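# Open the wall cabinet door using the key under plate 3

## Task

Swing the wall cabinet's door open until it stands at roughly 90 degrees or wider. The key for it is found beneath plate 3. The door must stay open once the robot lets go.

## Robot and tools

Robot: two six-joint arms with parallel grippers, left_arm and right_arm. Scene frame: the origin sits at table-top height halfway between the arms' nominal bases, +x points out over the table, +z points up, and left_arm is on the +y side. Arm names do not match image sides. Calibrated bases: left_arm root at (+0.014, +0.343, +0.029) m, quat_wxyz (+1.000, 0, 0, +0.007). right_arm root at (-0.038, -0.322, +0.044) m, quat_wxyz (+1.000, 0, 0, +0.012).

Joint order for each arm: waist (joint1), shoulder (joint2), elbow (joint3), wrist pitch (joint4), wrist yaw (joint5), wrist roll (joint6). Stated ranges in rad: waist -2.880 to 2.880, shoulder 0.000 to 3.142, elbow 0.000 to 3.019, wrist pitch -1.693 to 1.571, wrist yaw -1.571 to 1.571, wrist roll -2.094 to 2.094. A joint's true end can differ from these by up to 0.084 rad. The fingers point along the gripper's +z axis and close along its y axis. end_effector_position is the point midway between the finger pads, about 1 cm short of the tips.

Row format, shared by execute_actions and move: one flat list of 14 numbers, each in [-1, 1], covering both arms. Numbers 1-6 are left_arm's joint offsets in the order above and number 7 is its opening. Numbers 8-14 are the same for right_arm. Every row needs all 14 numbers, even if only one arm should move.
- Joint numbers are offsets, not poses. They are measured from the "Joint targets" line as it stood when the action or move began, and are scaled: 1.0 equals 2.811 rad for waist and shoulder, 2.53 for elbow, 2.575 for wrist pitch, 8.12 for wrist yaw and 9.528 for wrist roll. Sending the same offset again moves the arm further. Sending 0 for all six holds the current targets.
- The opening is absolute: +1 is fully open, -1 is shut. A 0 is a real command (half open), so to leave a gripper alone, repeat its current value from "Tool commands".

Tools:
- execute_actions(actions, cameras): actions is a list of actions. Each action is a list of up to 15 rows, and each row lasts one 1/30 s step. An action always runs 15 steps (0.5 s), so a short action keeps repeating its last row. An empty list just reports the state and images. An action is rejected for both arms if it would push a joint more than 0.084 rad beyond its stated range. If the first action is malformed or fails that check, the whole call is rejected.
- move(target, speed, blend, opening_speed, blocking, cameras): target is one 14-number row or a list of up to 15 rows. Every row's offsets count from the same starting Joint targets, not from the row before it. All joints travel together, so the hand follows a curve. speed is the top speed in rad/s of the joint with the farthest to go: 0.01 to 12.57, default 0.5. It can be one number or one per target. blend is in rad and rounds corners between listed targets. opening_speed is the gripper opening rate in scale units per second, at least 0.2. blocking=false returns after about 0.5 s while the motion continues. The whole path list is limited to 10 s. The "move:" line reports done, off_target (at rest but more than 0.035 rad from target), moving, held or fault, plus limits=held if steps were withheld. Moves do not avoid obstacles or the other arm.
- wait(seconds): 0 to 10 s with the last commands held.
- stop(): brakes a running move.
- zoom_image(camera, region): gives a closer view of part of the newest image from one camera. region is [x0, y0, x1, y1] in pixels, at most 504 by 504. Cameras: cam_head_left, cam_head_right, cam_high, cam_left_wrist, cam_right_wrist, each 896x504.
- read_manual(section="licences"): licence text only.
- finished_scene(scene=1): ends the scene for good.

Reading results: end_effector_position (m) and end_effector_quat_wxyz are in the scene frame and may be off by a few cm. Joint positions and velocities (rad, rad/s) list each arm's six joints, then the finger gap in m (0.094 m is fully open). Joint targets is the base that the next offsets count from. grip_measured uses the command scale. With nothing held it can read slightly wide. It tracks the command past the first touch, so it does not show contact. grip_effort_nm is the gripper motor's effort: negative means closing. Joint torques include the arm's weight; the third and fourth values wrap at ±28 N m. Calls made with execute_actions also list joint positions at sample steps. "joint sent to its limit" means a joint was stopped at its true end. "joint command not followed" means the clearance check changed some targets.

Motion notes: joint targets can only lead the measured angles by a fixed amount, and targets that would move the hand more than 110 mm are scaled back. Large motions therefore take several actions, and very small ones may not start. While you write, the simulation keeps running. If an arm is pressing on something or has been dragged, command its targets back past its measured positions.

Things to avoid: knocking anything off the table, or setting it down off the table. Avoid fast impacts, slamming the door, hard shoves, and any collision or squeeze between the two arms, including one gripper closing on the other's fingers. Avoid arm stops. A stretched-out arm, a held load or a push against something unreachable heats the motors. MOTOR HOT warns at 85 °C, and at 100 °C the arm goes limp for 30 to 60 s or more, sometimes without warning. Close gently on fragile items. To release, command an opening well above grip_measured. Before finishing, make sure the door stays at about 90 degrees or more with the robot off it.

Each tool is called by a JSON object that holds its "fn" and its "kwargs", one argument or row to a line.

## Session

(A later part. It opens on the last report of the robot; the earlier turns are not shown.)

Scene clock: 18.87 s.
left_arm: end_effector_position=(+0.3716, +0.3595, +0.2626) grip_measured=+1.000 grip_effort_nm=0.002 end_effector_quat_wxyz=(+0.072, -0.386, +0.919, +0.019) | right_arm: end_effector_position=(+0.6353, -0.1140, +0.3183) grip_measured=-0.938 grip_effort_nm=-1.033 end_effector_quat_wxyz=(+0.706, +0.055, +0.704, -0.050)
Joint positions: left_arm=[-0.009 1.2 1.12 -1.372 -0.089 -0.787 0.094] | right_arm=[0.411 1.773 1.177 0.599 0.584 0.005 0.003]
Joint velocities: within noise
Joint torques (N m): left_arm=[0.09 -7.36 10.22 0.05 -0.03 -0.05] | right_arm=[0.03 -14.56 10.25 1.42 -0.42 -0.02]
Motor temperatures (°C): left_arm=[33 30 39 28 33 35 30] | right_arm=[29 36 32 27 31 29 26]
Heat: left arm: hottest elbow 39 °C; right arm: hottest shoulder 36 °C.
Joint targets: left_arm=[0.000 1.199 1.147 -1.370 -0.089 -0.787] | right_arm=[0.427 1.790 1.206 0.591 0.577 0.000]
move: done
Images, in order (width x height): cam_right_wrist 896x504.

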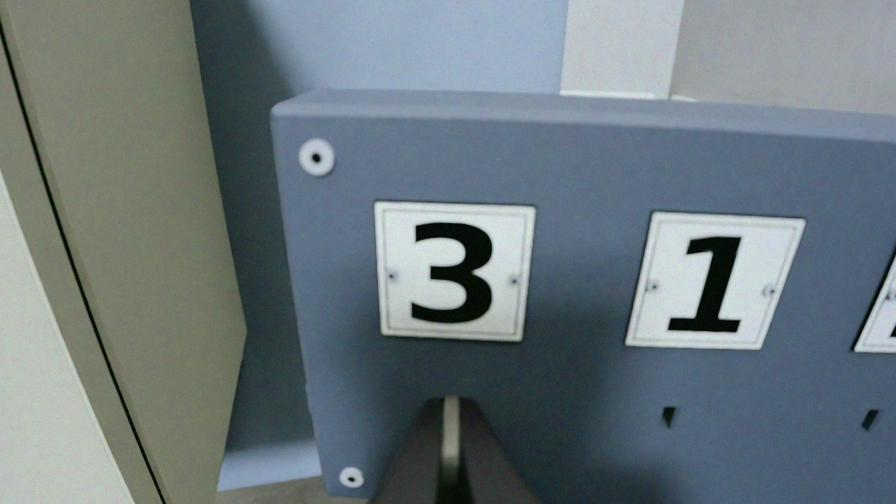

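{"fn": "move", "kwargs": {
  "target": [
    [0,0,0,0,0,0,1, 0.0103,-0.021,-0.0316,0.0101,0.0053,0,-1],
    [0,0,0,0,0,0,1, 0.031,-0.0527,-0.0787,0.0221,0.0124,0,-1]
  ],
  "speed": 0.1,
  "blend": 0.02,
  "cameras": ["cam_right_wrist","cam_high"]
}}

{"fn": "zoom_image", "kwargs": {
  "camera": "cam_right_wrist",
  "region": [300, 260, 600, 504]
}}

{"fn": "zoom_image", "kwargs": {
  "camera": "cam_high",
  "region": [370, 120, 450, 200]
}}

Scene clock: 21.87 s.
left_arm: end_effector_position=(+0.3716, +0.3595, +0.2626) grip_measured=+1.000 grip_effort_nm=0.002 end_effector_quat_wxyz=(+0.072, -0.386, +0.919, +0.019) | right_arm: end_effector_position=(+0.5652, -0.0953, +0.3158) grip_measured=-0.942 grip_effort_nm=-1.057 end_effector_quat_wxyz=(+0.702, +0.052, +0.708, -0.053)
Joint positions: left_arm=[-0.009 1.2 1.12 -1.372 -0.089 -0.787 0.094] | right_arm=[0.504 1.653 1.013 0.628 0.676 0.005 0.003]
Joint velocities: within noise
Joint torques (N m): left_arm=[0.15 -7.3 10.21 0.05 -0.03 -0.05] | right_arm=[-0.44 -14.62 7.43 2.7 -0.04 -0.02]
Motor temperatures (°C): left_arm=[33 30 39 28 33 35 30] | right_arm=[29 36 32 27 31 29 26]
Heat: left arm: hottest elbow 39 °C; right arm: hottest shoulder 36 °C.
Joint targets: left_arm=[0.000 1.199 1.147 -1.370 -0.089 -0.787] | right_arm=[0.515 1.642 1.007 0.648 0.678 0.000]
move: done
Images, in order (width x height): cam_high 896x504, cam_right_wrist 896x504.

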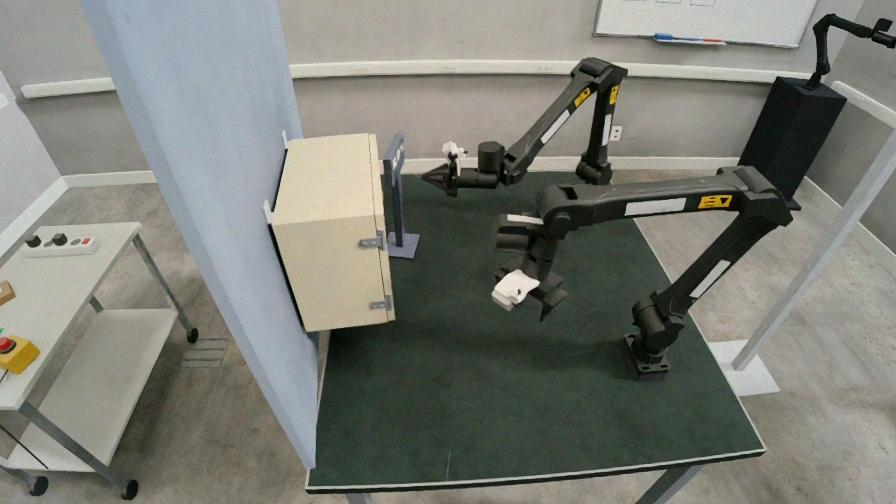

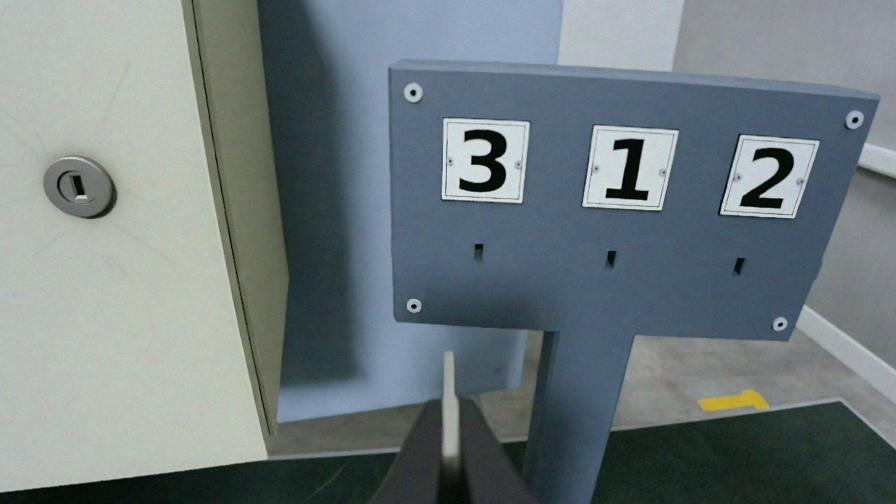

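Scaled by 1.680 from the camera's 896x504 image, which has a finer 1280x720 frame.

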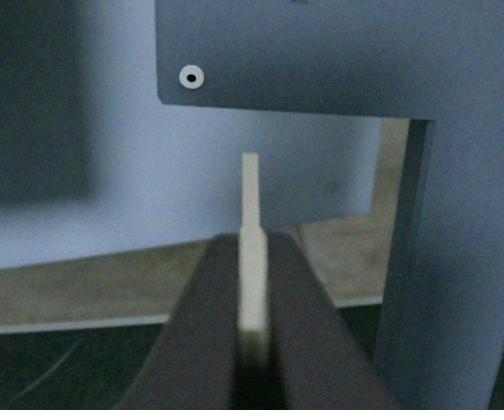

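Scaled by 6.300 from the camera's 896x504 image, which has a finer 1280x720 frame.

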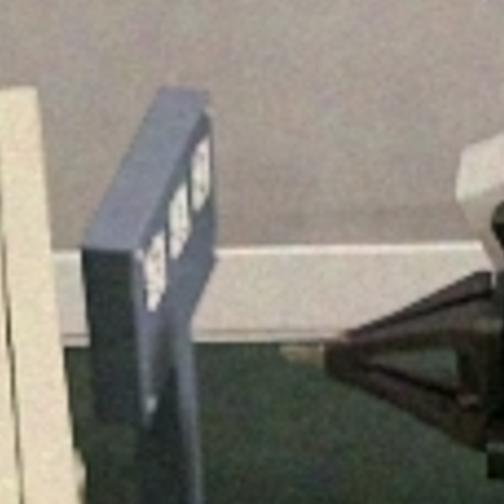

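{"fn": "zoom_image", "kwargs": {
  "camera": "cam_right_wrist",
  "region": [30, 140, 130, 230]
}}

{"fn": "zoom_image", "kwargs": {
  "camera": "cam_right_wrist",
  "region": [430, 210, 530, 310]
}}

Scaled by 5.040 from the camera's 896x504 image, which has a finer 1280x720 frame.

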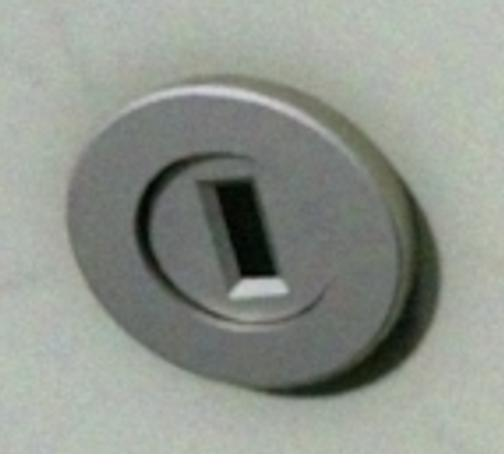

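Scaled by 5.040 from the camera's 896x504 image, which has a finer 1280x720 frame.

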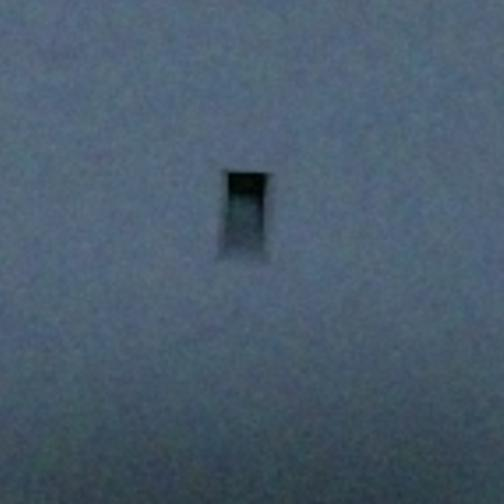

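{"fn": "move", "kwargs": {
  "target": [0,0,0,0,0,0,1, 0.0384,0.0306,0.0597,-0.0299,-0.0169,0,-1],
  "speed": 0.3,
  "cameras": ["cam_right_wrist","cam_high"]
}}

{"fn": "zoom_image", "kwargs": {
  "camera": "cam_right_wrist",
  "region": [380, 180, 530, 480]
}}

Scene clock: 24.70 s.
left_arm: end_effector_position=(+0.3716, +0.3595, +0.2626) grip_measured=+1.000 grip_effort_nm=0.002 end_effector_quat_wxyz=(+0.072, -0.386, +0.919, +0.019) | right_arm: end_effector_position=(+0.5588, +0.0119, +0.3289) grip_measured=-0.942 grip_effort_nm=-1.057 end_effector_quat_wxyz=(+0.705, -0.033, +0.707, +0.036)
Joint positions: left_arm=[-0.009 1.2 1.12 -1.372 -0.089 -0.787 0.094] | right_arm=[0.617 1.701 1.114 0.584 0.542 0.005 0.003]
Joint velocities: within noise
Joint torques (N m): left_arm=[0.15 -7.36 10.22 0.03 -0.02 -0.05] | right_arm=[-0.67 -12.92 11.51 1.17 -0.18 -0.02]
Motor temperatures (°C): left_arm=[33 30 40 28 32 34 30] | right_arm=[29 36 33 27 31 29 26]
Heat: left arm: hottest elbow 40 °C; right arm: hottest shoulder 36 °C.
Joint targets: left_arm=[0.000 1.199 1.147 -1.370 -0.089 -0.787] | right_arm=[0.622 1.728 1.158 0.570 0.540 0.000]
move: off_target (right_arm); right_arm: the elbow is farthest, 0.044 rad from its target
Images, in order (width x height): cam_high 896x504, cam_right_wrist 896x504.

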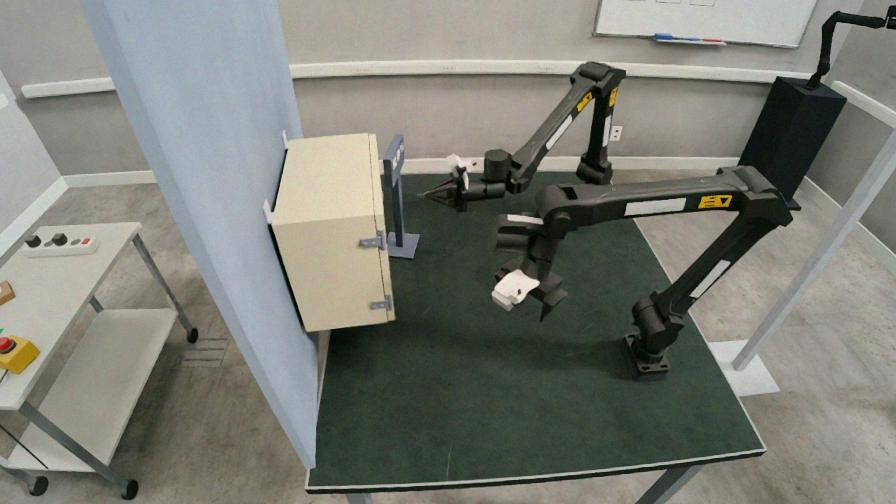

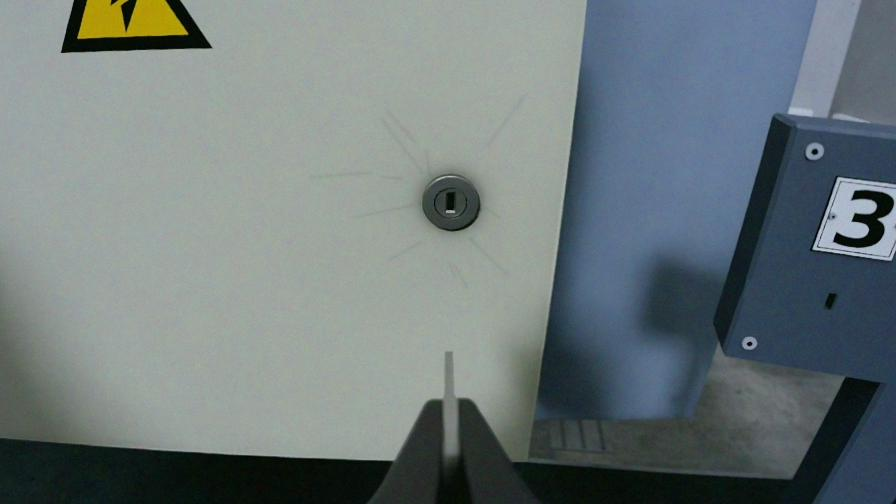

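Scaled by 1.680 from the camera's 896x504 image, which has a finer 1280x720 frame.

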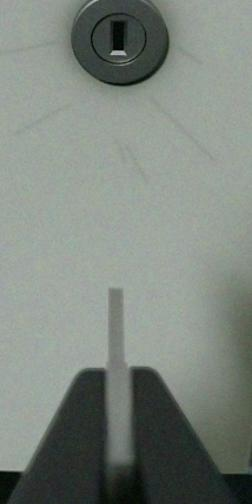

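{"fn": "zoom_image", "kwargs": {
  "camera": "cam_right_wrist",
  "region": [410, 160, 490, 240]
}}

{"fn": "zoom_image", "kwargs": {
  "camera": "cam_right_wrist",
  "region": [420, 340, 480, 400]
}}

{"fn": "zoom_image", "kwargs": {
  "camera": "cam_right_wrist",
  "region": [40, 0, 240, 80]
}}

{"fn": "zoom_image", "kwargs": {
  "camera": "cam_right_wrist",
  "region": [0, 400, 560, 504]
}}

Scaled by 6.300 from the camera's 896x504 image, which has a finer 1280x720 frame.

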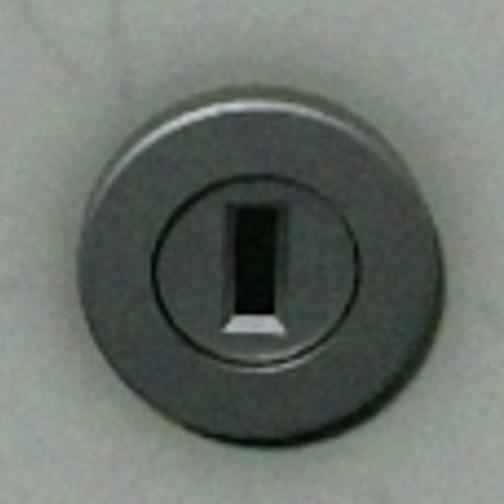

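Scaled by 8.400 from the camera's 896x504 image, which has a finer 1280x720 frame.

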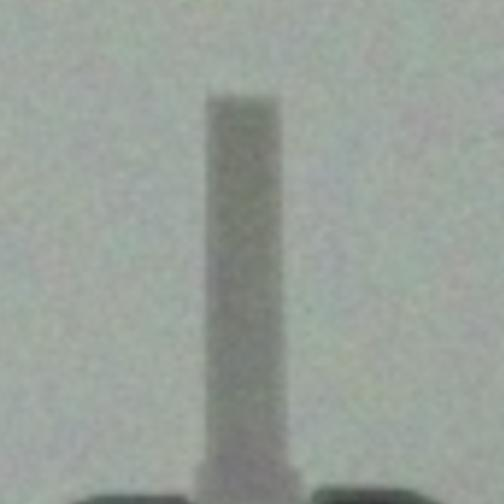

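Scaled by 2.520 from the camera's 896x504 image, which has a finer 1280x720 frame.

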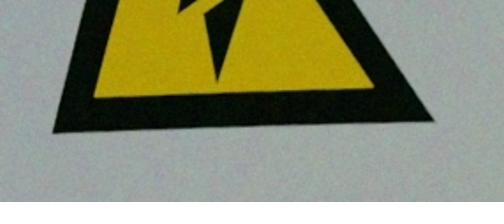

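Region (0, 400, 560, 504) is 560x104 pixels. A region can be at most 504 by 504 pixels.

{"fn": "move", "kwargs": {
  "target": [0,0,0,0,0,0,1, -0.0334,0.0502,0.0846,-0.0276,-0.0121,0,-1],
  "speed": 0.15,
  "cameras": ["cam_right_wrist","cam_high"]
}}

{"fn": "zoom_image", "kwargs": {
  "camera": "cam_right_wrist",
  "region": [380, 220, 520, 400]
}}

Scene clock: 28.13 s.
left_arm: end_effector_position=(+0.3716, +0.3595, +0.2626) grip_measured=+1.000 grip_effort_nm=0.002 end_effector_quat_wxyz=(+0.072, -0.386, +0.919, +0.019) | right_arm: end_effector_position=(+0.6347, +0.0171, +0.3331) grip_measured=-0.942 grip_effort_nm=-1.057 end_effector_quat_wxyz=(+0.705, -0.041, +0.706, +0.045)
Joint positions: left_arm=[-0.009 1.2 1.12 -1.372 -0.089 -0.787 0.094] | right_arm=[0.542 1.839 1.324 0.513 0.444 0.005 0.003]
Joint velocities: within noise
Joint torques (N m): left_arm=[0.15 -7.36 10.19 0.06 -0.02 -0.05] | right_arm=[-2.2 -15.21 12.08 1.2 -0.17 -0.02]
Motor temperatures (°C): left_arm=[33 30 40 28 32 34 30] | right_arm=[29 36 33 27 31 29 26]
Heat: left arm: hottest elbow 40 °C; right arm: hottest shoulder 36 °C.
Joint targets: left_arm=[0.000 1.199 1.147 -1.370 -0.089 -0.787] | right_arm=[0.529 1.869 1.372 0.499 0.442 0.000]
move: off_target (right_arm); right_arm: the elbow is farthest, 0.048 rad from its target
Images, in order (width x height): cam_high 896x504, cam_right_wrist 896x504.

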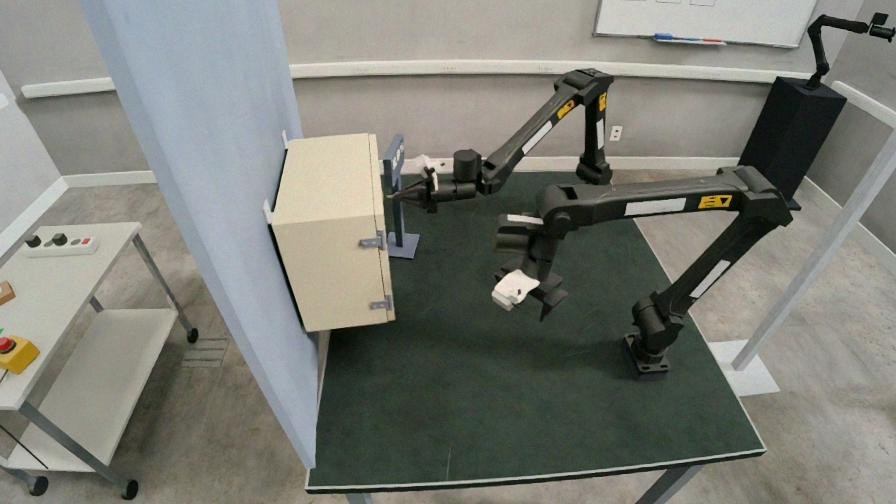

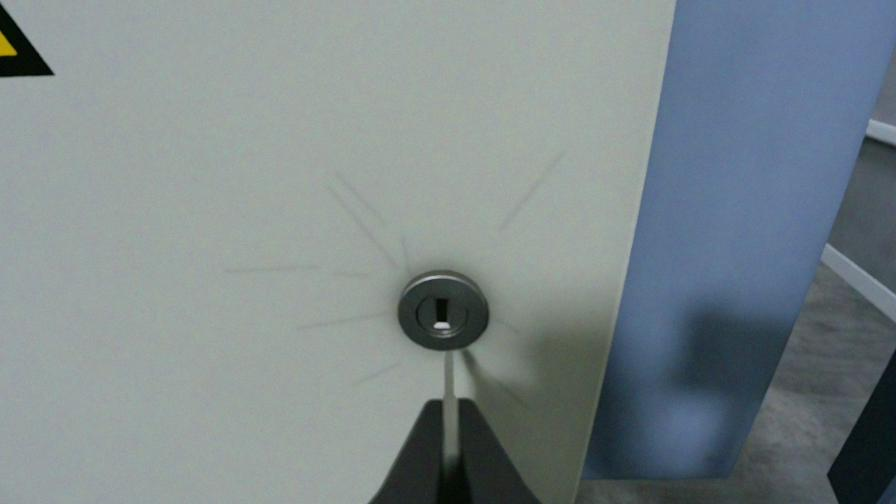

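Scaled by 2.800 from the camera's 896x504 image, which has a finer 1280x720 frame.

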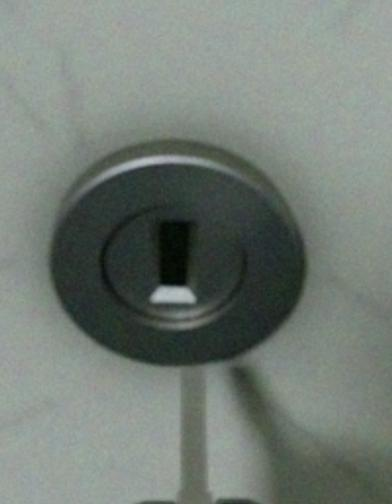

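{"fn": "zoom_image", "kwargs": {
  "camera": "cam_high",
  "region": [360, 160, 440, 240]
}}

Scaled by 6.300 from the camera's 896x504 image, which has a finer 1280x720 frame.

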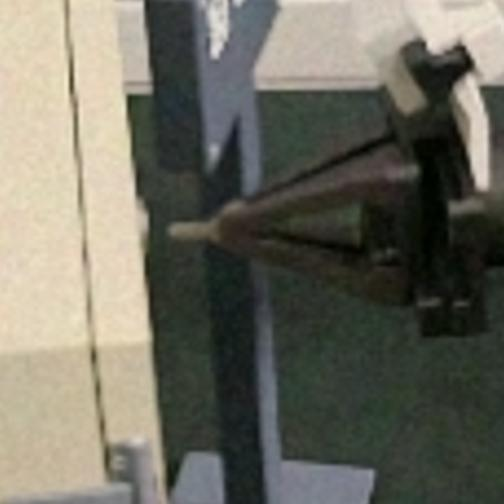

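{"fn": "move", "kwargs": {
  "target": [0,0,0,0,0,0,1, 0,0,0.0077,-0.0076,0,0,-1],
  "speed": 0.1,
  "cameras": ["cam_right_wrist","cam_high"]
}}

{"fn": "zoom_image", "kwargs": {
  "camera": "cam_right_wrist",
  "region": [380, 250, 520, 400]
}}

{"fn": "zoom_image", "kwargs": {
  "camera": "cam_high",
  "region": [370, 170, 420, 220]
}}

Scene clock: 30.63 s.
left_arm: end_effector_position=(+0.3716, +0.3595, +0.2626) grip_measured=+1.000 grip_effort_nm=-0.002 end_effector_quat_wxyz=(+0.072, -0.386, +0.919, +0.019) | right_arm: end_effector_position=(+0.6380, +0.0192, +0.3400) grip_measured=-0.942 grip_effort_nm=-1.057 end_effector_quat_wxyz=(+0.706, -0.041, +0.706, +0.045)
Joint positions: left_arm=[-0.009 1.2 1.12 -1.372 -0.089 -0.787 0.094] | right_arm=[0.542 1.84 1.345 0.494 0.444 0.005 0.003]
Joint velocities: within noise
Joint torques (N m): left_arm=[0.15 -7.3 10.22 0.05 -0.03 -0.05] | right_arm=[-2.2 -15.21 12.08 1.21 -0.17 -0.02]
Motor temperatures (°C): left_arm=[33 30 40 28 32 34 30] | right_arm=[29 36 33 27 31 29 26]
Heat: left arm: hottest elbow 40 °C; right arm: hottest shoulder 36 °C.
Joint targets: left_arm=[0.000 1.199 1.147 -1.370 -0.089 -0.787] | right_arm=[0.529 1.869 1.392 0.480 0.442 0.000]
move: off_target (right_arm); right_arm: the elbow is farthest, 0.047 rad from its target
Images, in order (width x height): cam_high 896x504, cam_right_wrist 896x504.

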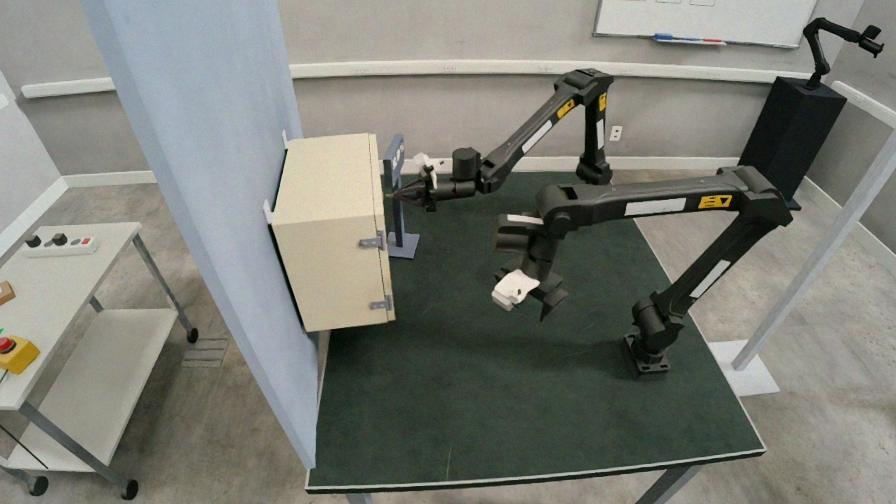

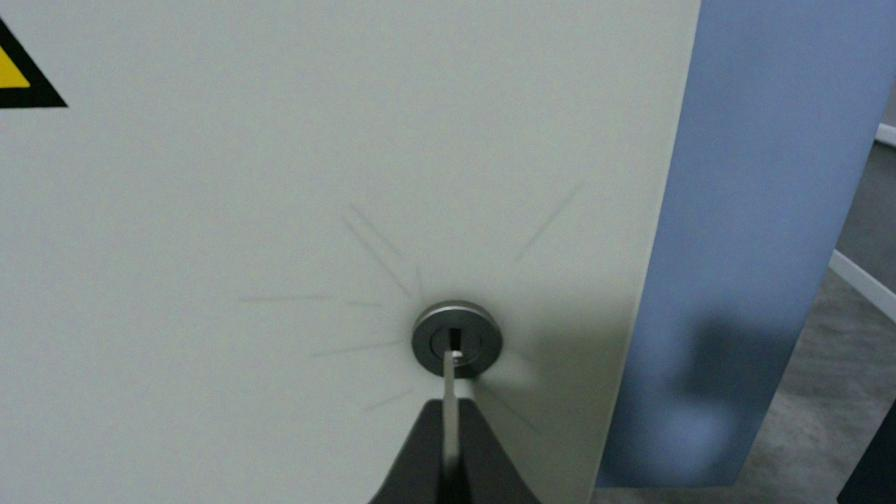

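Scaled by 3.360 from the camera's 896x504 image, which has a finer 1280x720 frame.

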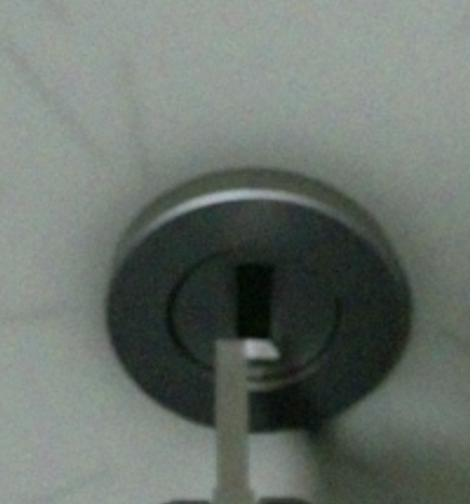

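Scaled by 10.080 from the camera's 896x504 image, which has a finer 1280x720 frame.

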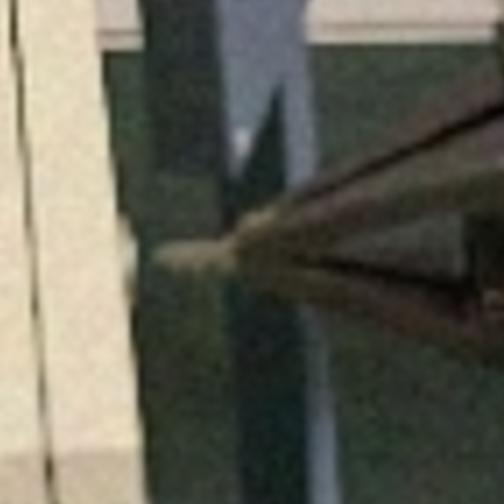

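{"fn": "move", "kwargs": {
  "target": [0,0,0,0,0,0,1, -0.0022,0.0013,0.0030,-0.0012,-0.0007,0,-1],
  "speed": 0.05,
  "cameras": ["cam_right_wrist","cam_high"]
}}

{"fn": "zoom_image", "kwargs": {
  "camera": "cam_right_wrist",
  "region": [380, 250, 520, 400]
}}

{"fn": "zoom_image", "kwargs": {
  "camera": "cam_high",
  "region": [370, 170, 420, 220]
}}

Scene clock: 31.97 s.
left_arm: end_effector_position=(+0.3716, +0.3595, +0.2626) grip_measured=+1.000 grip_effort_nm=-0.002 end_effector_quat_wxyz=(+0.072, -0.386, +0.919, +0.019) | right_arm: end_effector_position=(+0.6404, +0.0187, +0.3419) grip_measured=-0.942 grip_effort_nm=-1.057 end_effector_quat_wxyz=(+0.706, -0.042, +0.705, +0.046)
Joint positions: left_arm=[-0.009 1.2 1.12 -1.372 -0.089 -0.787 0.094] | right_arm=[0.538 1.841 1.352 0.491 0.438 0.005 0.003]
Joint velocities: within noise
Joint torques (N m): left_arm=[0.09 -7.3 10.24 0.06 -0.03 -0.05] | right_arm=[-2.14 -14.97 12.15 1.18 -0.17 -0.03]
Motor temperatures (°C): left_arm=[33 30 40 28 32 34 30] | right_arm=[29 36 33 27 31 29 26]
Heat: left arm: hottest elbow 40 °C; right arm: hottest shoulder 36 °C.
Joint targets: left_arm=[0.000 1.199 1.147 -1.370 -0.089 -0.787] | right_arm=[0.523 1.873 1.399 0.477 0.436 0.000]
move: off_target (right_arm); right_arm: the elbow is farthest, 0.047 rad from its target
Images, in order (width x height): cam_high 896x504, cam_right_wrist 896x504.

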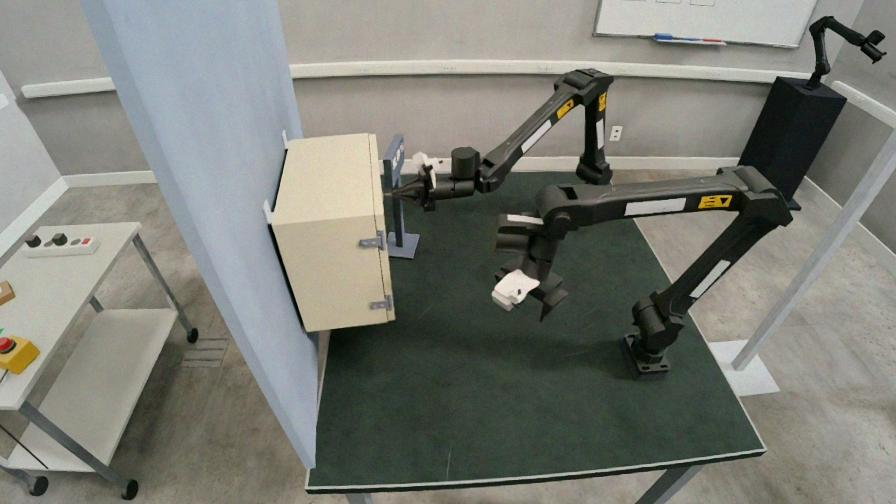

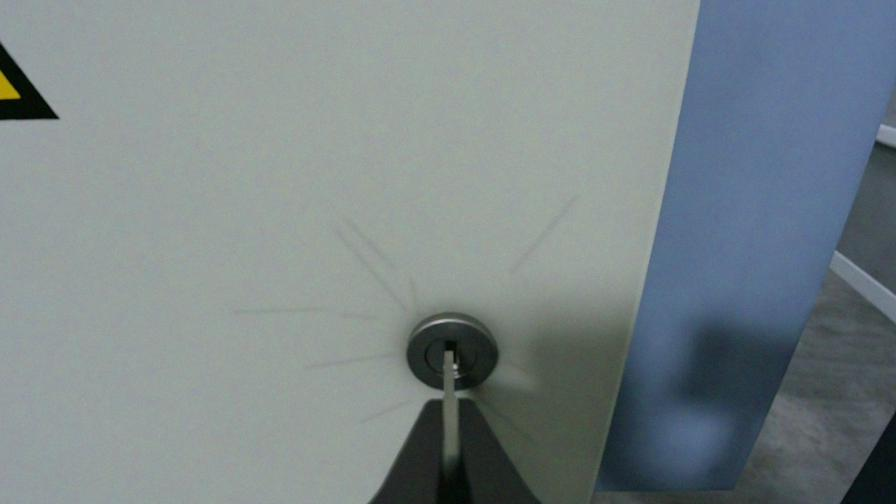

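Scaled by 3.360 from the camera's 896x504 image, which has a finer 1280x720 frame.

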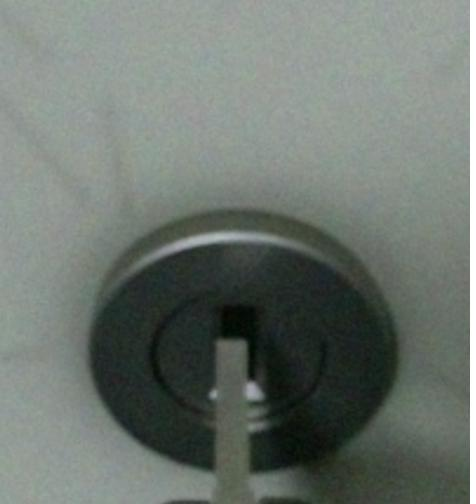

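Scaled by 10.080 from the camera's 896x504 image, which has a finer 1280x720 frame.

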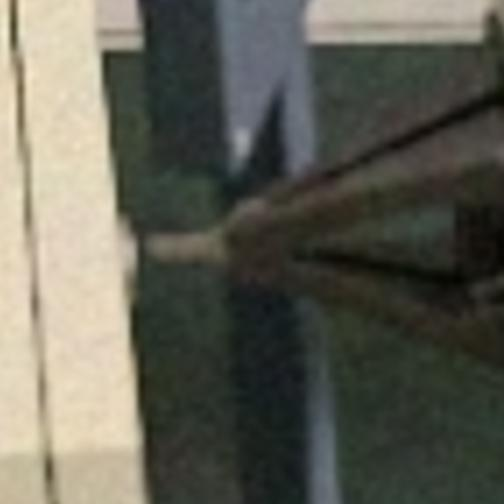

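{"fn": "move", "kwargs": {
  "target": [0,0,0,0,0,0,1, -0.0018,0.0052,0.0061,-0.0018,-0.0004,0,-1],
  "speed": 0.05,
  "cameras": ["cam_right_wrist","cam_high"]
}}

{"fn": "zoom_image", "kwargs": {
  "camera": "cam_right_wrist",
  "region": [380, 250, 520, 400]
}}

{"fn": "zoom_image", "kwargs": {
  "camera": "cam_high",
  "region": [370, 170, 420, 220]
}}

Scene clock: 33.13 s.
left_arm: end_effector_position=(+0.3716, +0.3595, +0.2626) grip_measured=+1.000 grip_effort_nm=0.002 end_effector_quat_wxyz=(+0.072, -0.386, +0.919, +0.019) | right_arm: end_effector_position=(+0.6465, +0.0183, +0.3378) grip_measured=-0.942 grip_effort_nm=-1.057 end_effector_quat_wxyz=(+0.704, -0.042, +0.707, +0.044)
Joint positions: left_arm=[-0.009 1.2 1.12 -1.372 -0.089 -0.787 0.094] | right_arm=[0.533 1.857 1.367 0.486 0.435 0.005 0.003]
Joint velocities: within noise
Joint torques (N m): left_arm=[0.09 -7.36 10.22 0.05 -0.02 -0.04] | right_arm=[-2.32 -15.5 12.25 1.16 -0.17 -0.02]
Motor temperatures (°C): left_arm=[33 30 41 28 32 34 30] | right_arm=[29 36 33 27 31 29 26]
Heat: left arm: hottest elbow 41 °C; right arm: hottest shoulder 36 °C.
Joint targets: left_arm=[0.000 1.199 1.147 -1.370 -0.089 -0.787] | right_arm=[0.517 1.888 1.415 0.472 0.433 0.000]
move: off_target (right_arm); right_arm: the elbow is farthest, 0.048 rad from its target
Images, in order (width x height): cam_high 896x504, cam_right_wrist 896x504.

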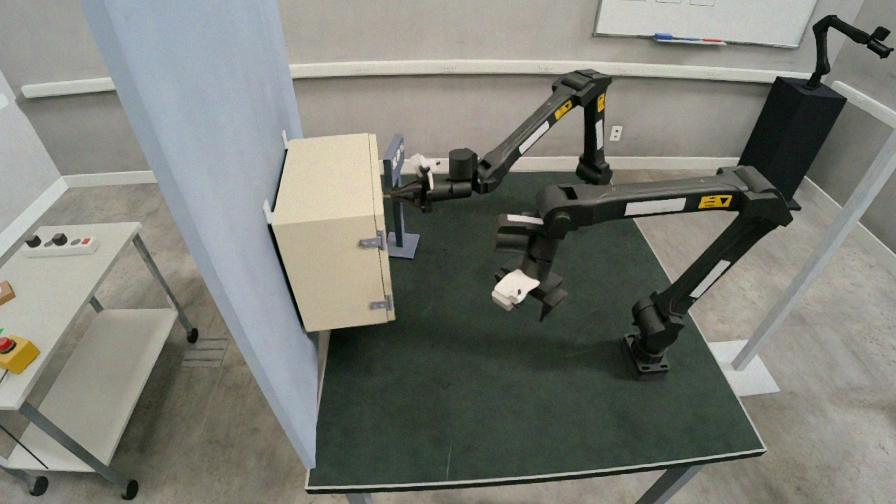

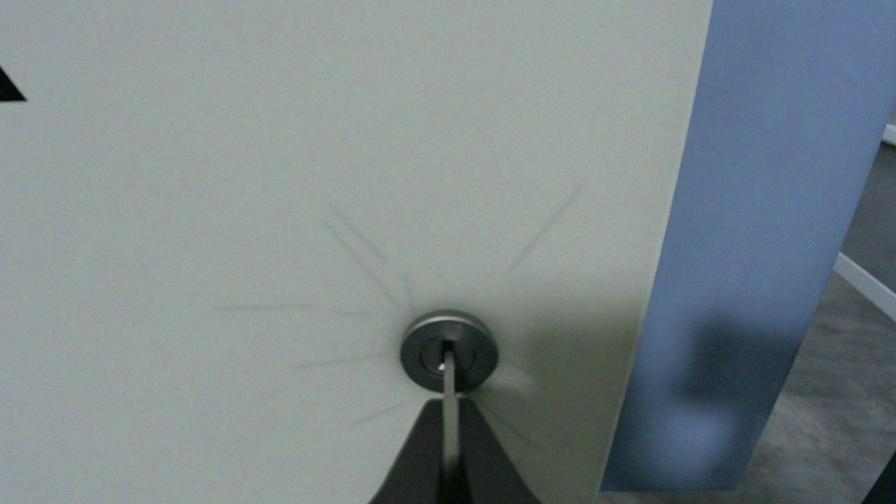

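Scaled by 3.360 from the camera's 896x504 image, which has a finer 1280x720 frame.

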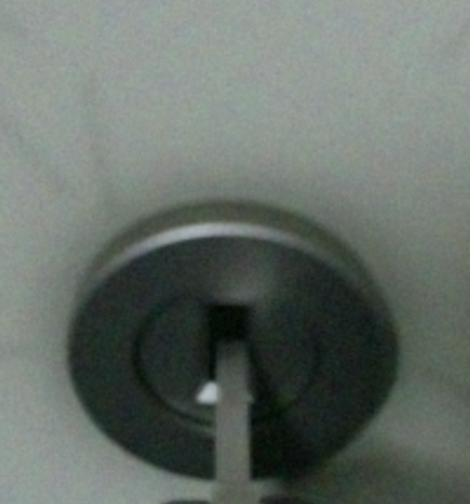

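Scaled by 10.080 from the camera's 896x504 image, which has a finer 1280x720 frame.

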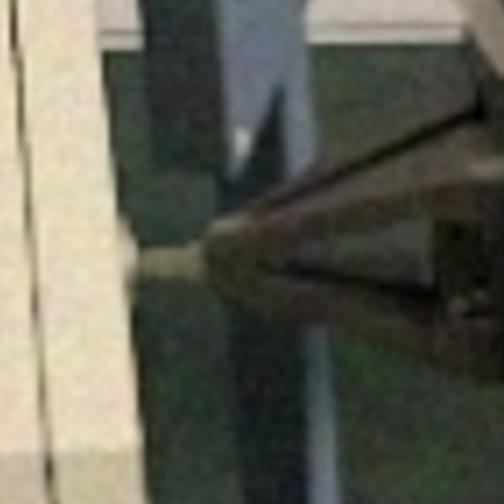

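{"fn": "move", "kwargs": {
  "target": [0,0,0,0,0,0,1, 0,0,0.0025,-0.0024,0,0,-1],
  "speed": 0.05,
  "cameras": ["cam_right_wrist","cam_high"]
}}

{"fn": "zoom_image", "kwargs": {
  "camera": "cam_right_wrist",
  "region": [380, 250, 520, 400]
}}

{"fn": "zoom_image", "kwargs": {
  "camera": "cam_high",
  "region": [370, 170, 420, 220]
}}

Scene clock: 34.30 s.
left_arm: end_effector_position=(+0.3716, +0.3595, +0.2626) grip_measured=+1.000 grip_effort_nm=0.002 end_effector_quat_wxyz=(+0.072, -0.386, +0.919, +0.019) | right_arm: end_effector_position=(+0.6475, +0.0190, +0.3399) grip_measured=-0.942 grip_effort_nm=-1.057 end_effector_quat_wxyz=(+0.704, -0.042, +0.707, +0.044)
Joint positions: left_arm=[-0.009 1.2 1.12 -1.372 -0.089 -0.787 0.094] | right_arm=[0.533 1.857 1.373 0.48 0.434 0.005 0.003]
Joint velocities: within noise
Joint torques (N m): left_arm=[0.21 -7.24 10.24 0.03 -0.03 -0.05] | right_arm=[-2.37 -15.44 12.19 1.22 -0.17 -0.03]
Motor temperatures (°C): left_arm=[33 30 41 28 32 34 29] | right_arm=[29 36 33 27 31 29 26]
Heat: left arm: hottest elbow 41 °C; right arm: hottest shoulder 36 °C.
Joint targets: left_arm=[0.000 1.199 1.147 -1.370 -0.089 -0.787] | right_arm=[0.517 1.888 1.421 0.466 0.433 0.000]
move: off_target (right_arm); right_arm: the elbow is farthest, 0.048 rad from its target
Images, in order (width x height): cam_high 896x504, cam_right_wrist 896x504.

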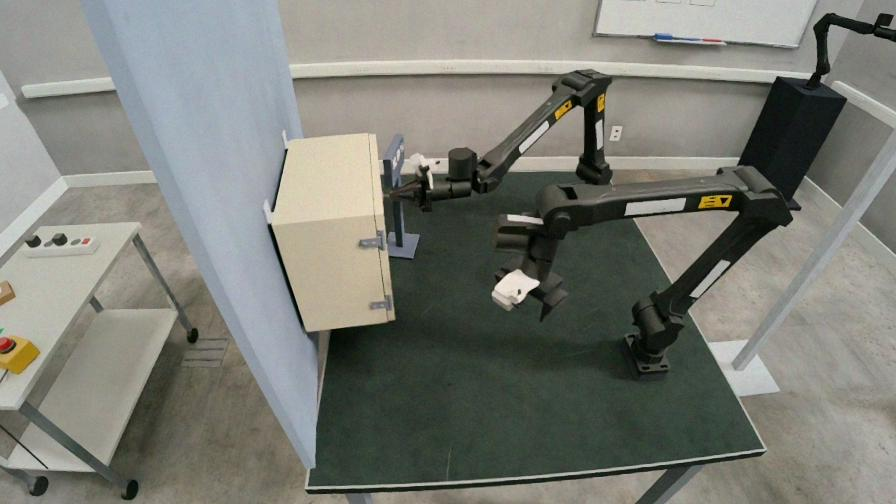

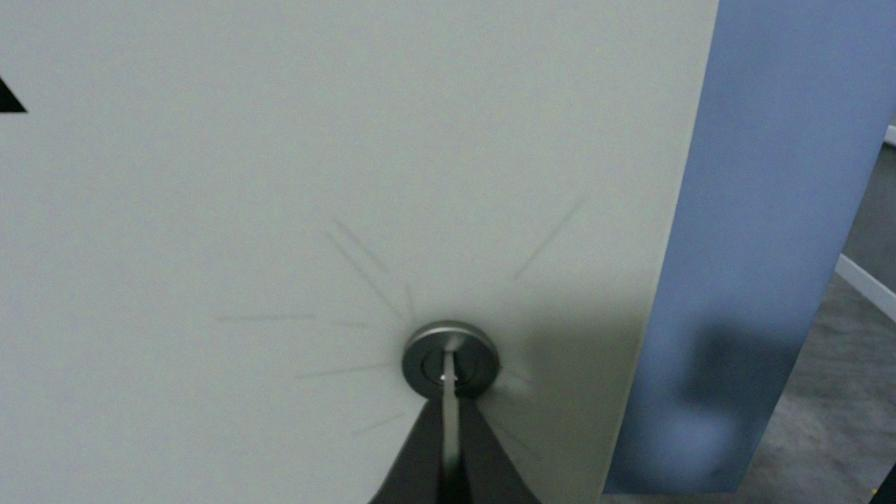

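Scaled by 3.360 from the camera's 896x504 image, which has a finer 1280x720 frame.

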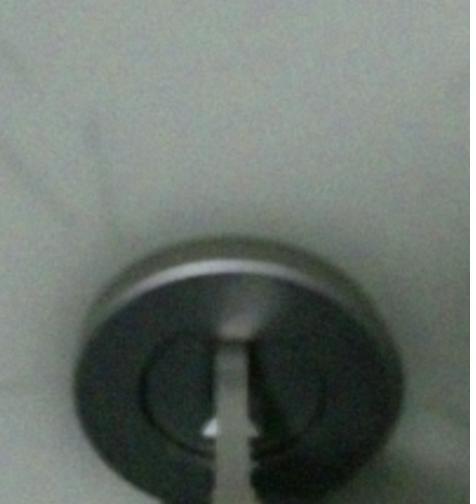

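Scaled by 10.080 from the camera's 896x504 image, which has a finer 1280x720 frame.

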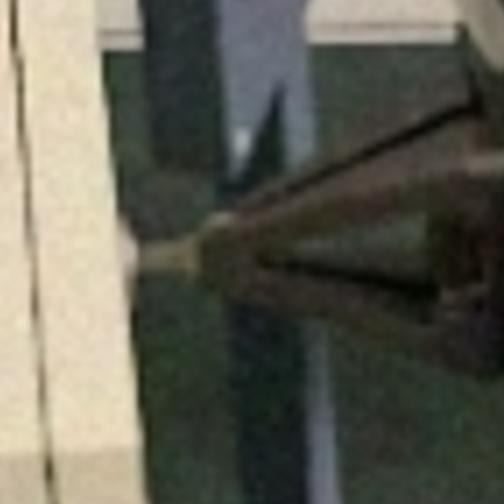

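{"fn": "move", "kwargs": {
  "target": [0,0,0,0,0,0,1, -0.0020,0.0059,0.0100,-0.0034,-0.0007,0,-1],
  "speed": 0.03,
  "cameras": ["cam_right_wrist","cam_high"]
}}

{"fn": "zoom_image", "kwargs": {
  "camera": "cam_right_wrist",
  "region": [380, 270, 520, 420]
}}

{"fn": "zoom_image", "kwargs": {
  "camera": "cam_high",
  "region": [370, 170, 420, 220]
}}

Scene clock: 35.67 s.
left_arm: end_effector_position=(+0.3716, +0.3595, +0.2626) grip_measured=+1.000 grip_effort_nm=0.007 end_effector_quat_wxyz=(+0.072, -0.386, +0.919, +0.019) | right_arm: end_effector_position=(+0.6532, +0.0198, +0.3399) grip_measured=-0.942 grip_effort_nm=-1.057 end_effector_quat_wxyz=(+0.704, -0.042, +0.707, +0.044)
Joint positions: left_arm=[-0.009 1.2 1.12 -1.372 -0.089 -0.787 0.094] | right_arm=[0.529 1.869 1.392 0.472 0.431 0.005 0.003]
Joint velocities: within noise
Joint torques (N m): left_arm=[0.15 -7.36 10.22 0.08 -0.03 -0.05] | right_arm=[-2.49 -15.21 12.74 1.16 -0.24 -0.02]
Motor temperatures (°C): left_arm=[33 30 41 28 32 34 29] | right_arm=[29 36 34 27 31 29 26]
Heat: left arm: hottest elbow 41 °C; right arm: hottest shoulder 36 °C.
Joint targets: left_arm=[0.000 1.199 1.147 -1.370 -0.089 -0.787] | right_arm=[0.512 1.905 1.446 0.457 0.427 0.000]
move: off_target (right_arm); right_arm: the elbow is farthest, 0.055 rad from its target
Images, in order (width x height): cam_high 896x504, cam_right_wrist 896x504.

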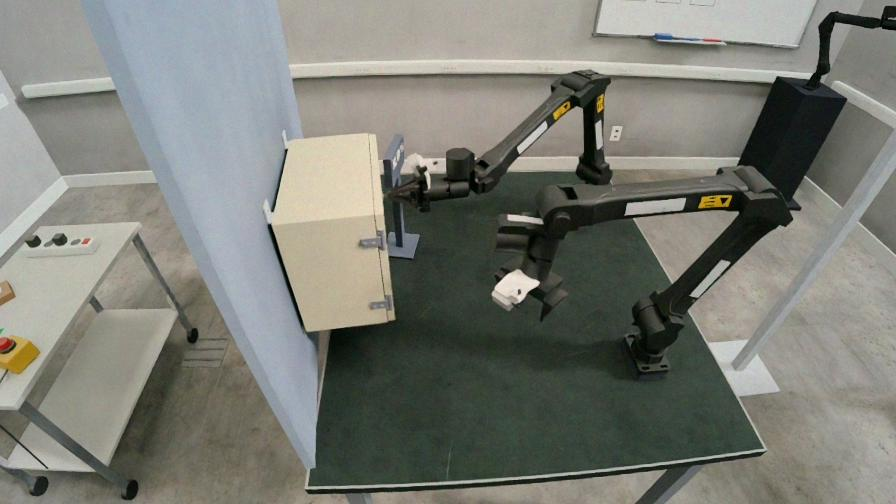

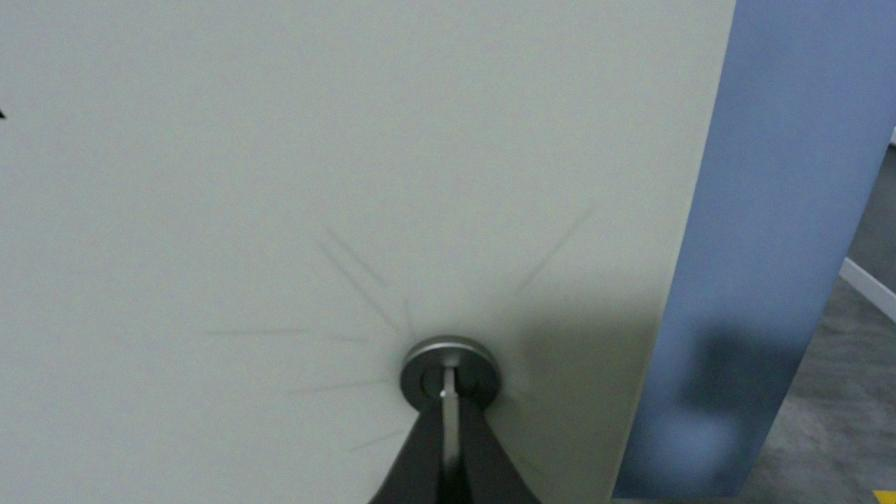

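Scaled by 3.360 from the camera's 896x504 image, which has a finer 1280x720 frame.

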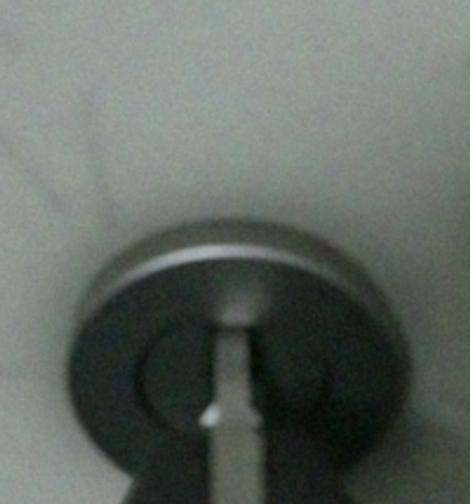

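Scaled by 10.080 from the camera's 896x504 image, which has a finer 1280x720 frame.

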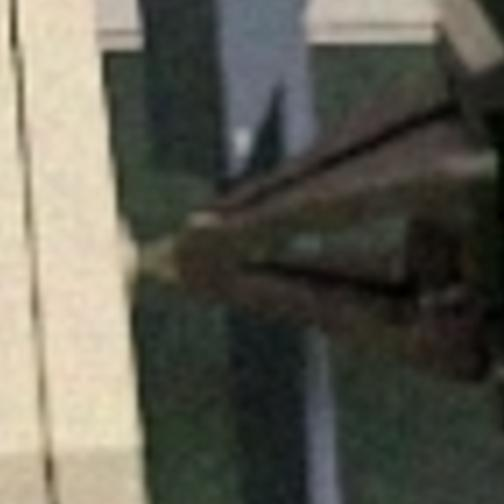

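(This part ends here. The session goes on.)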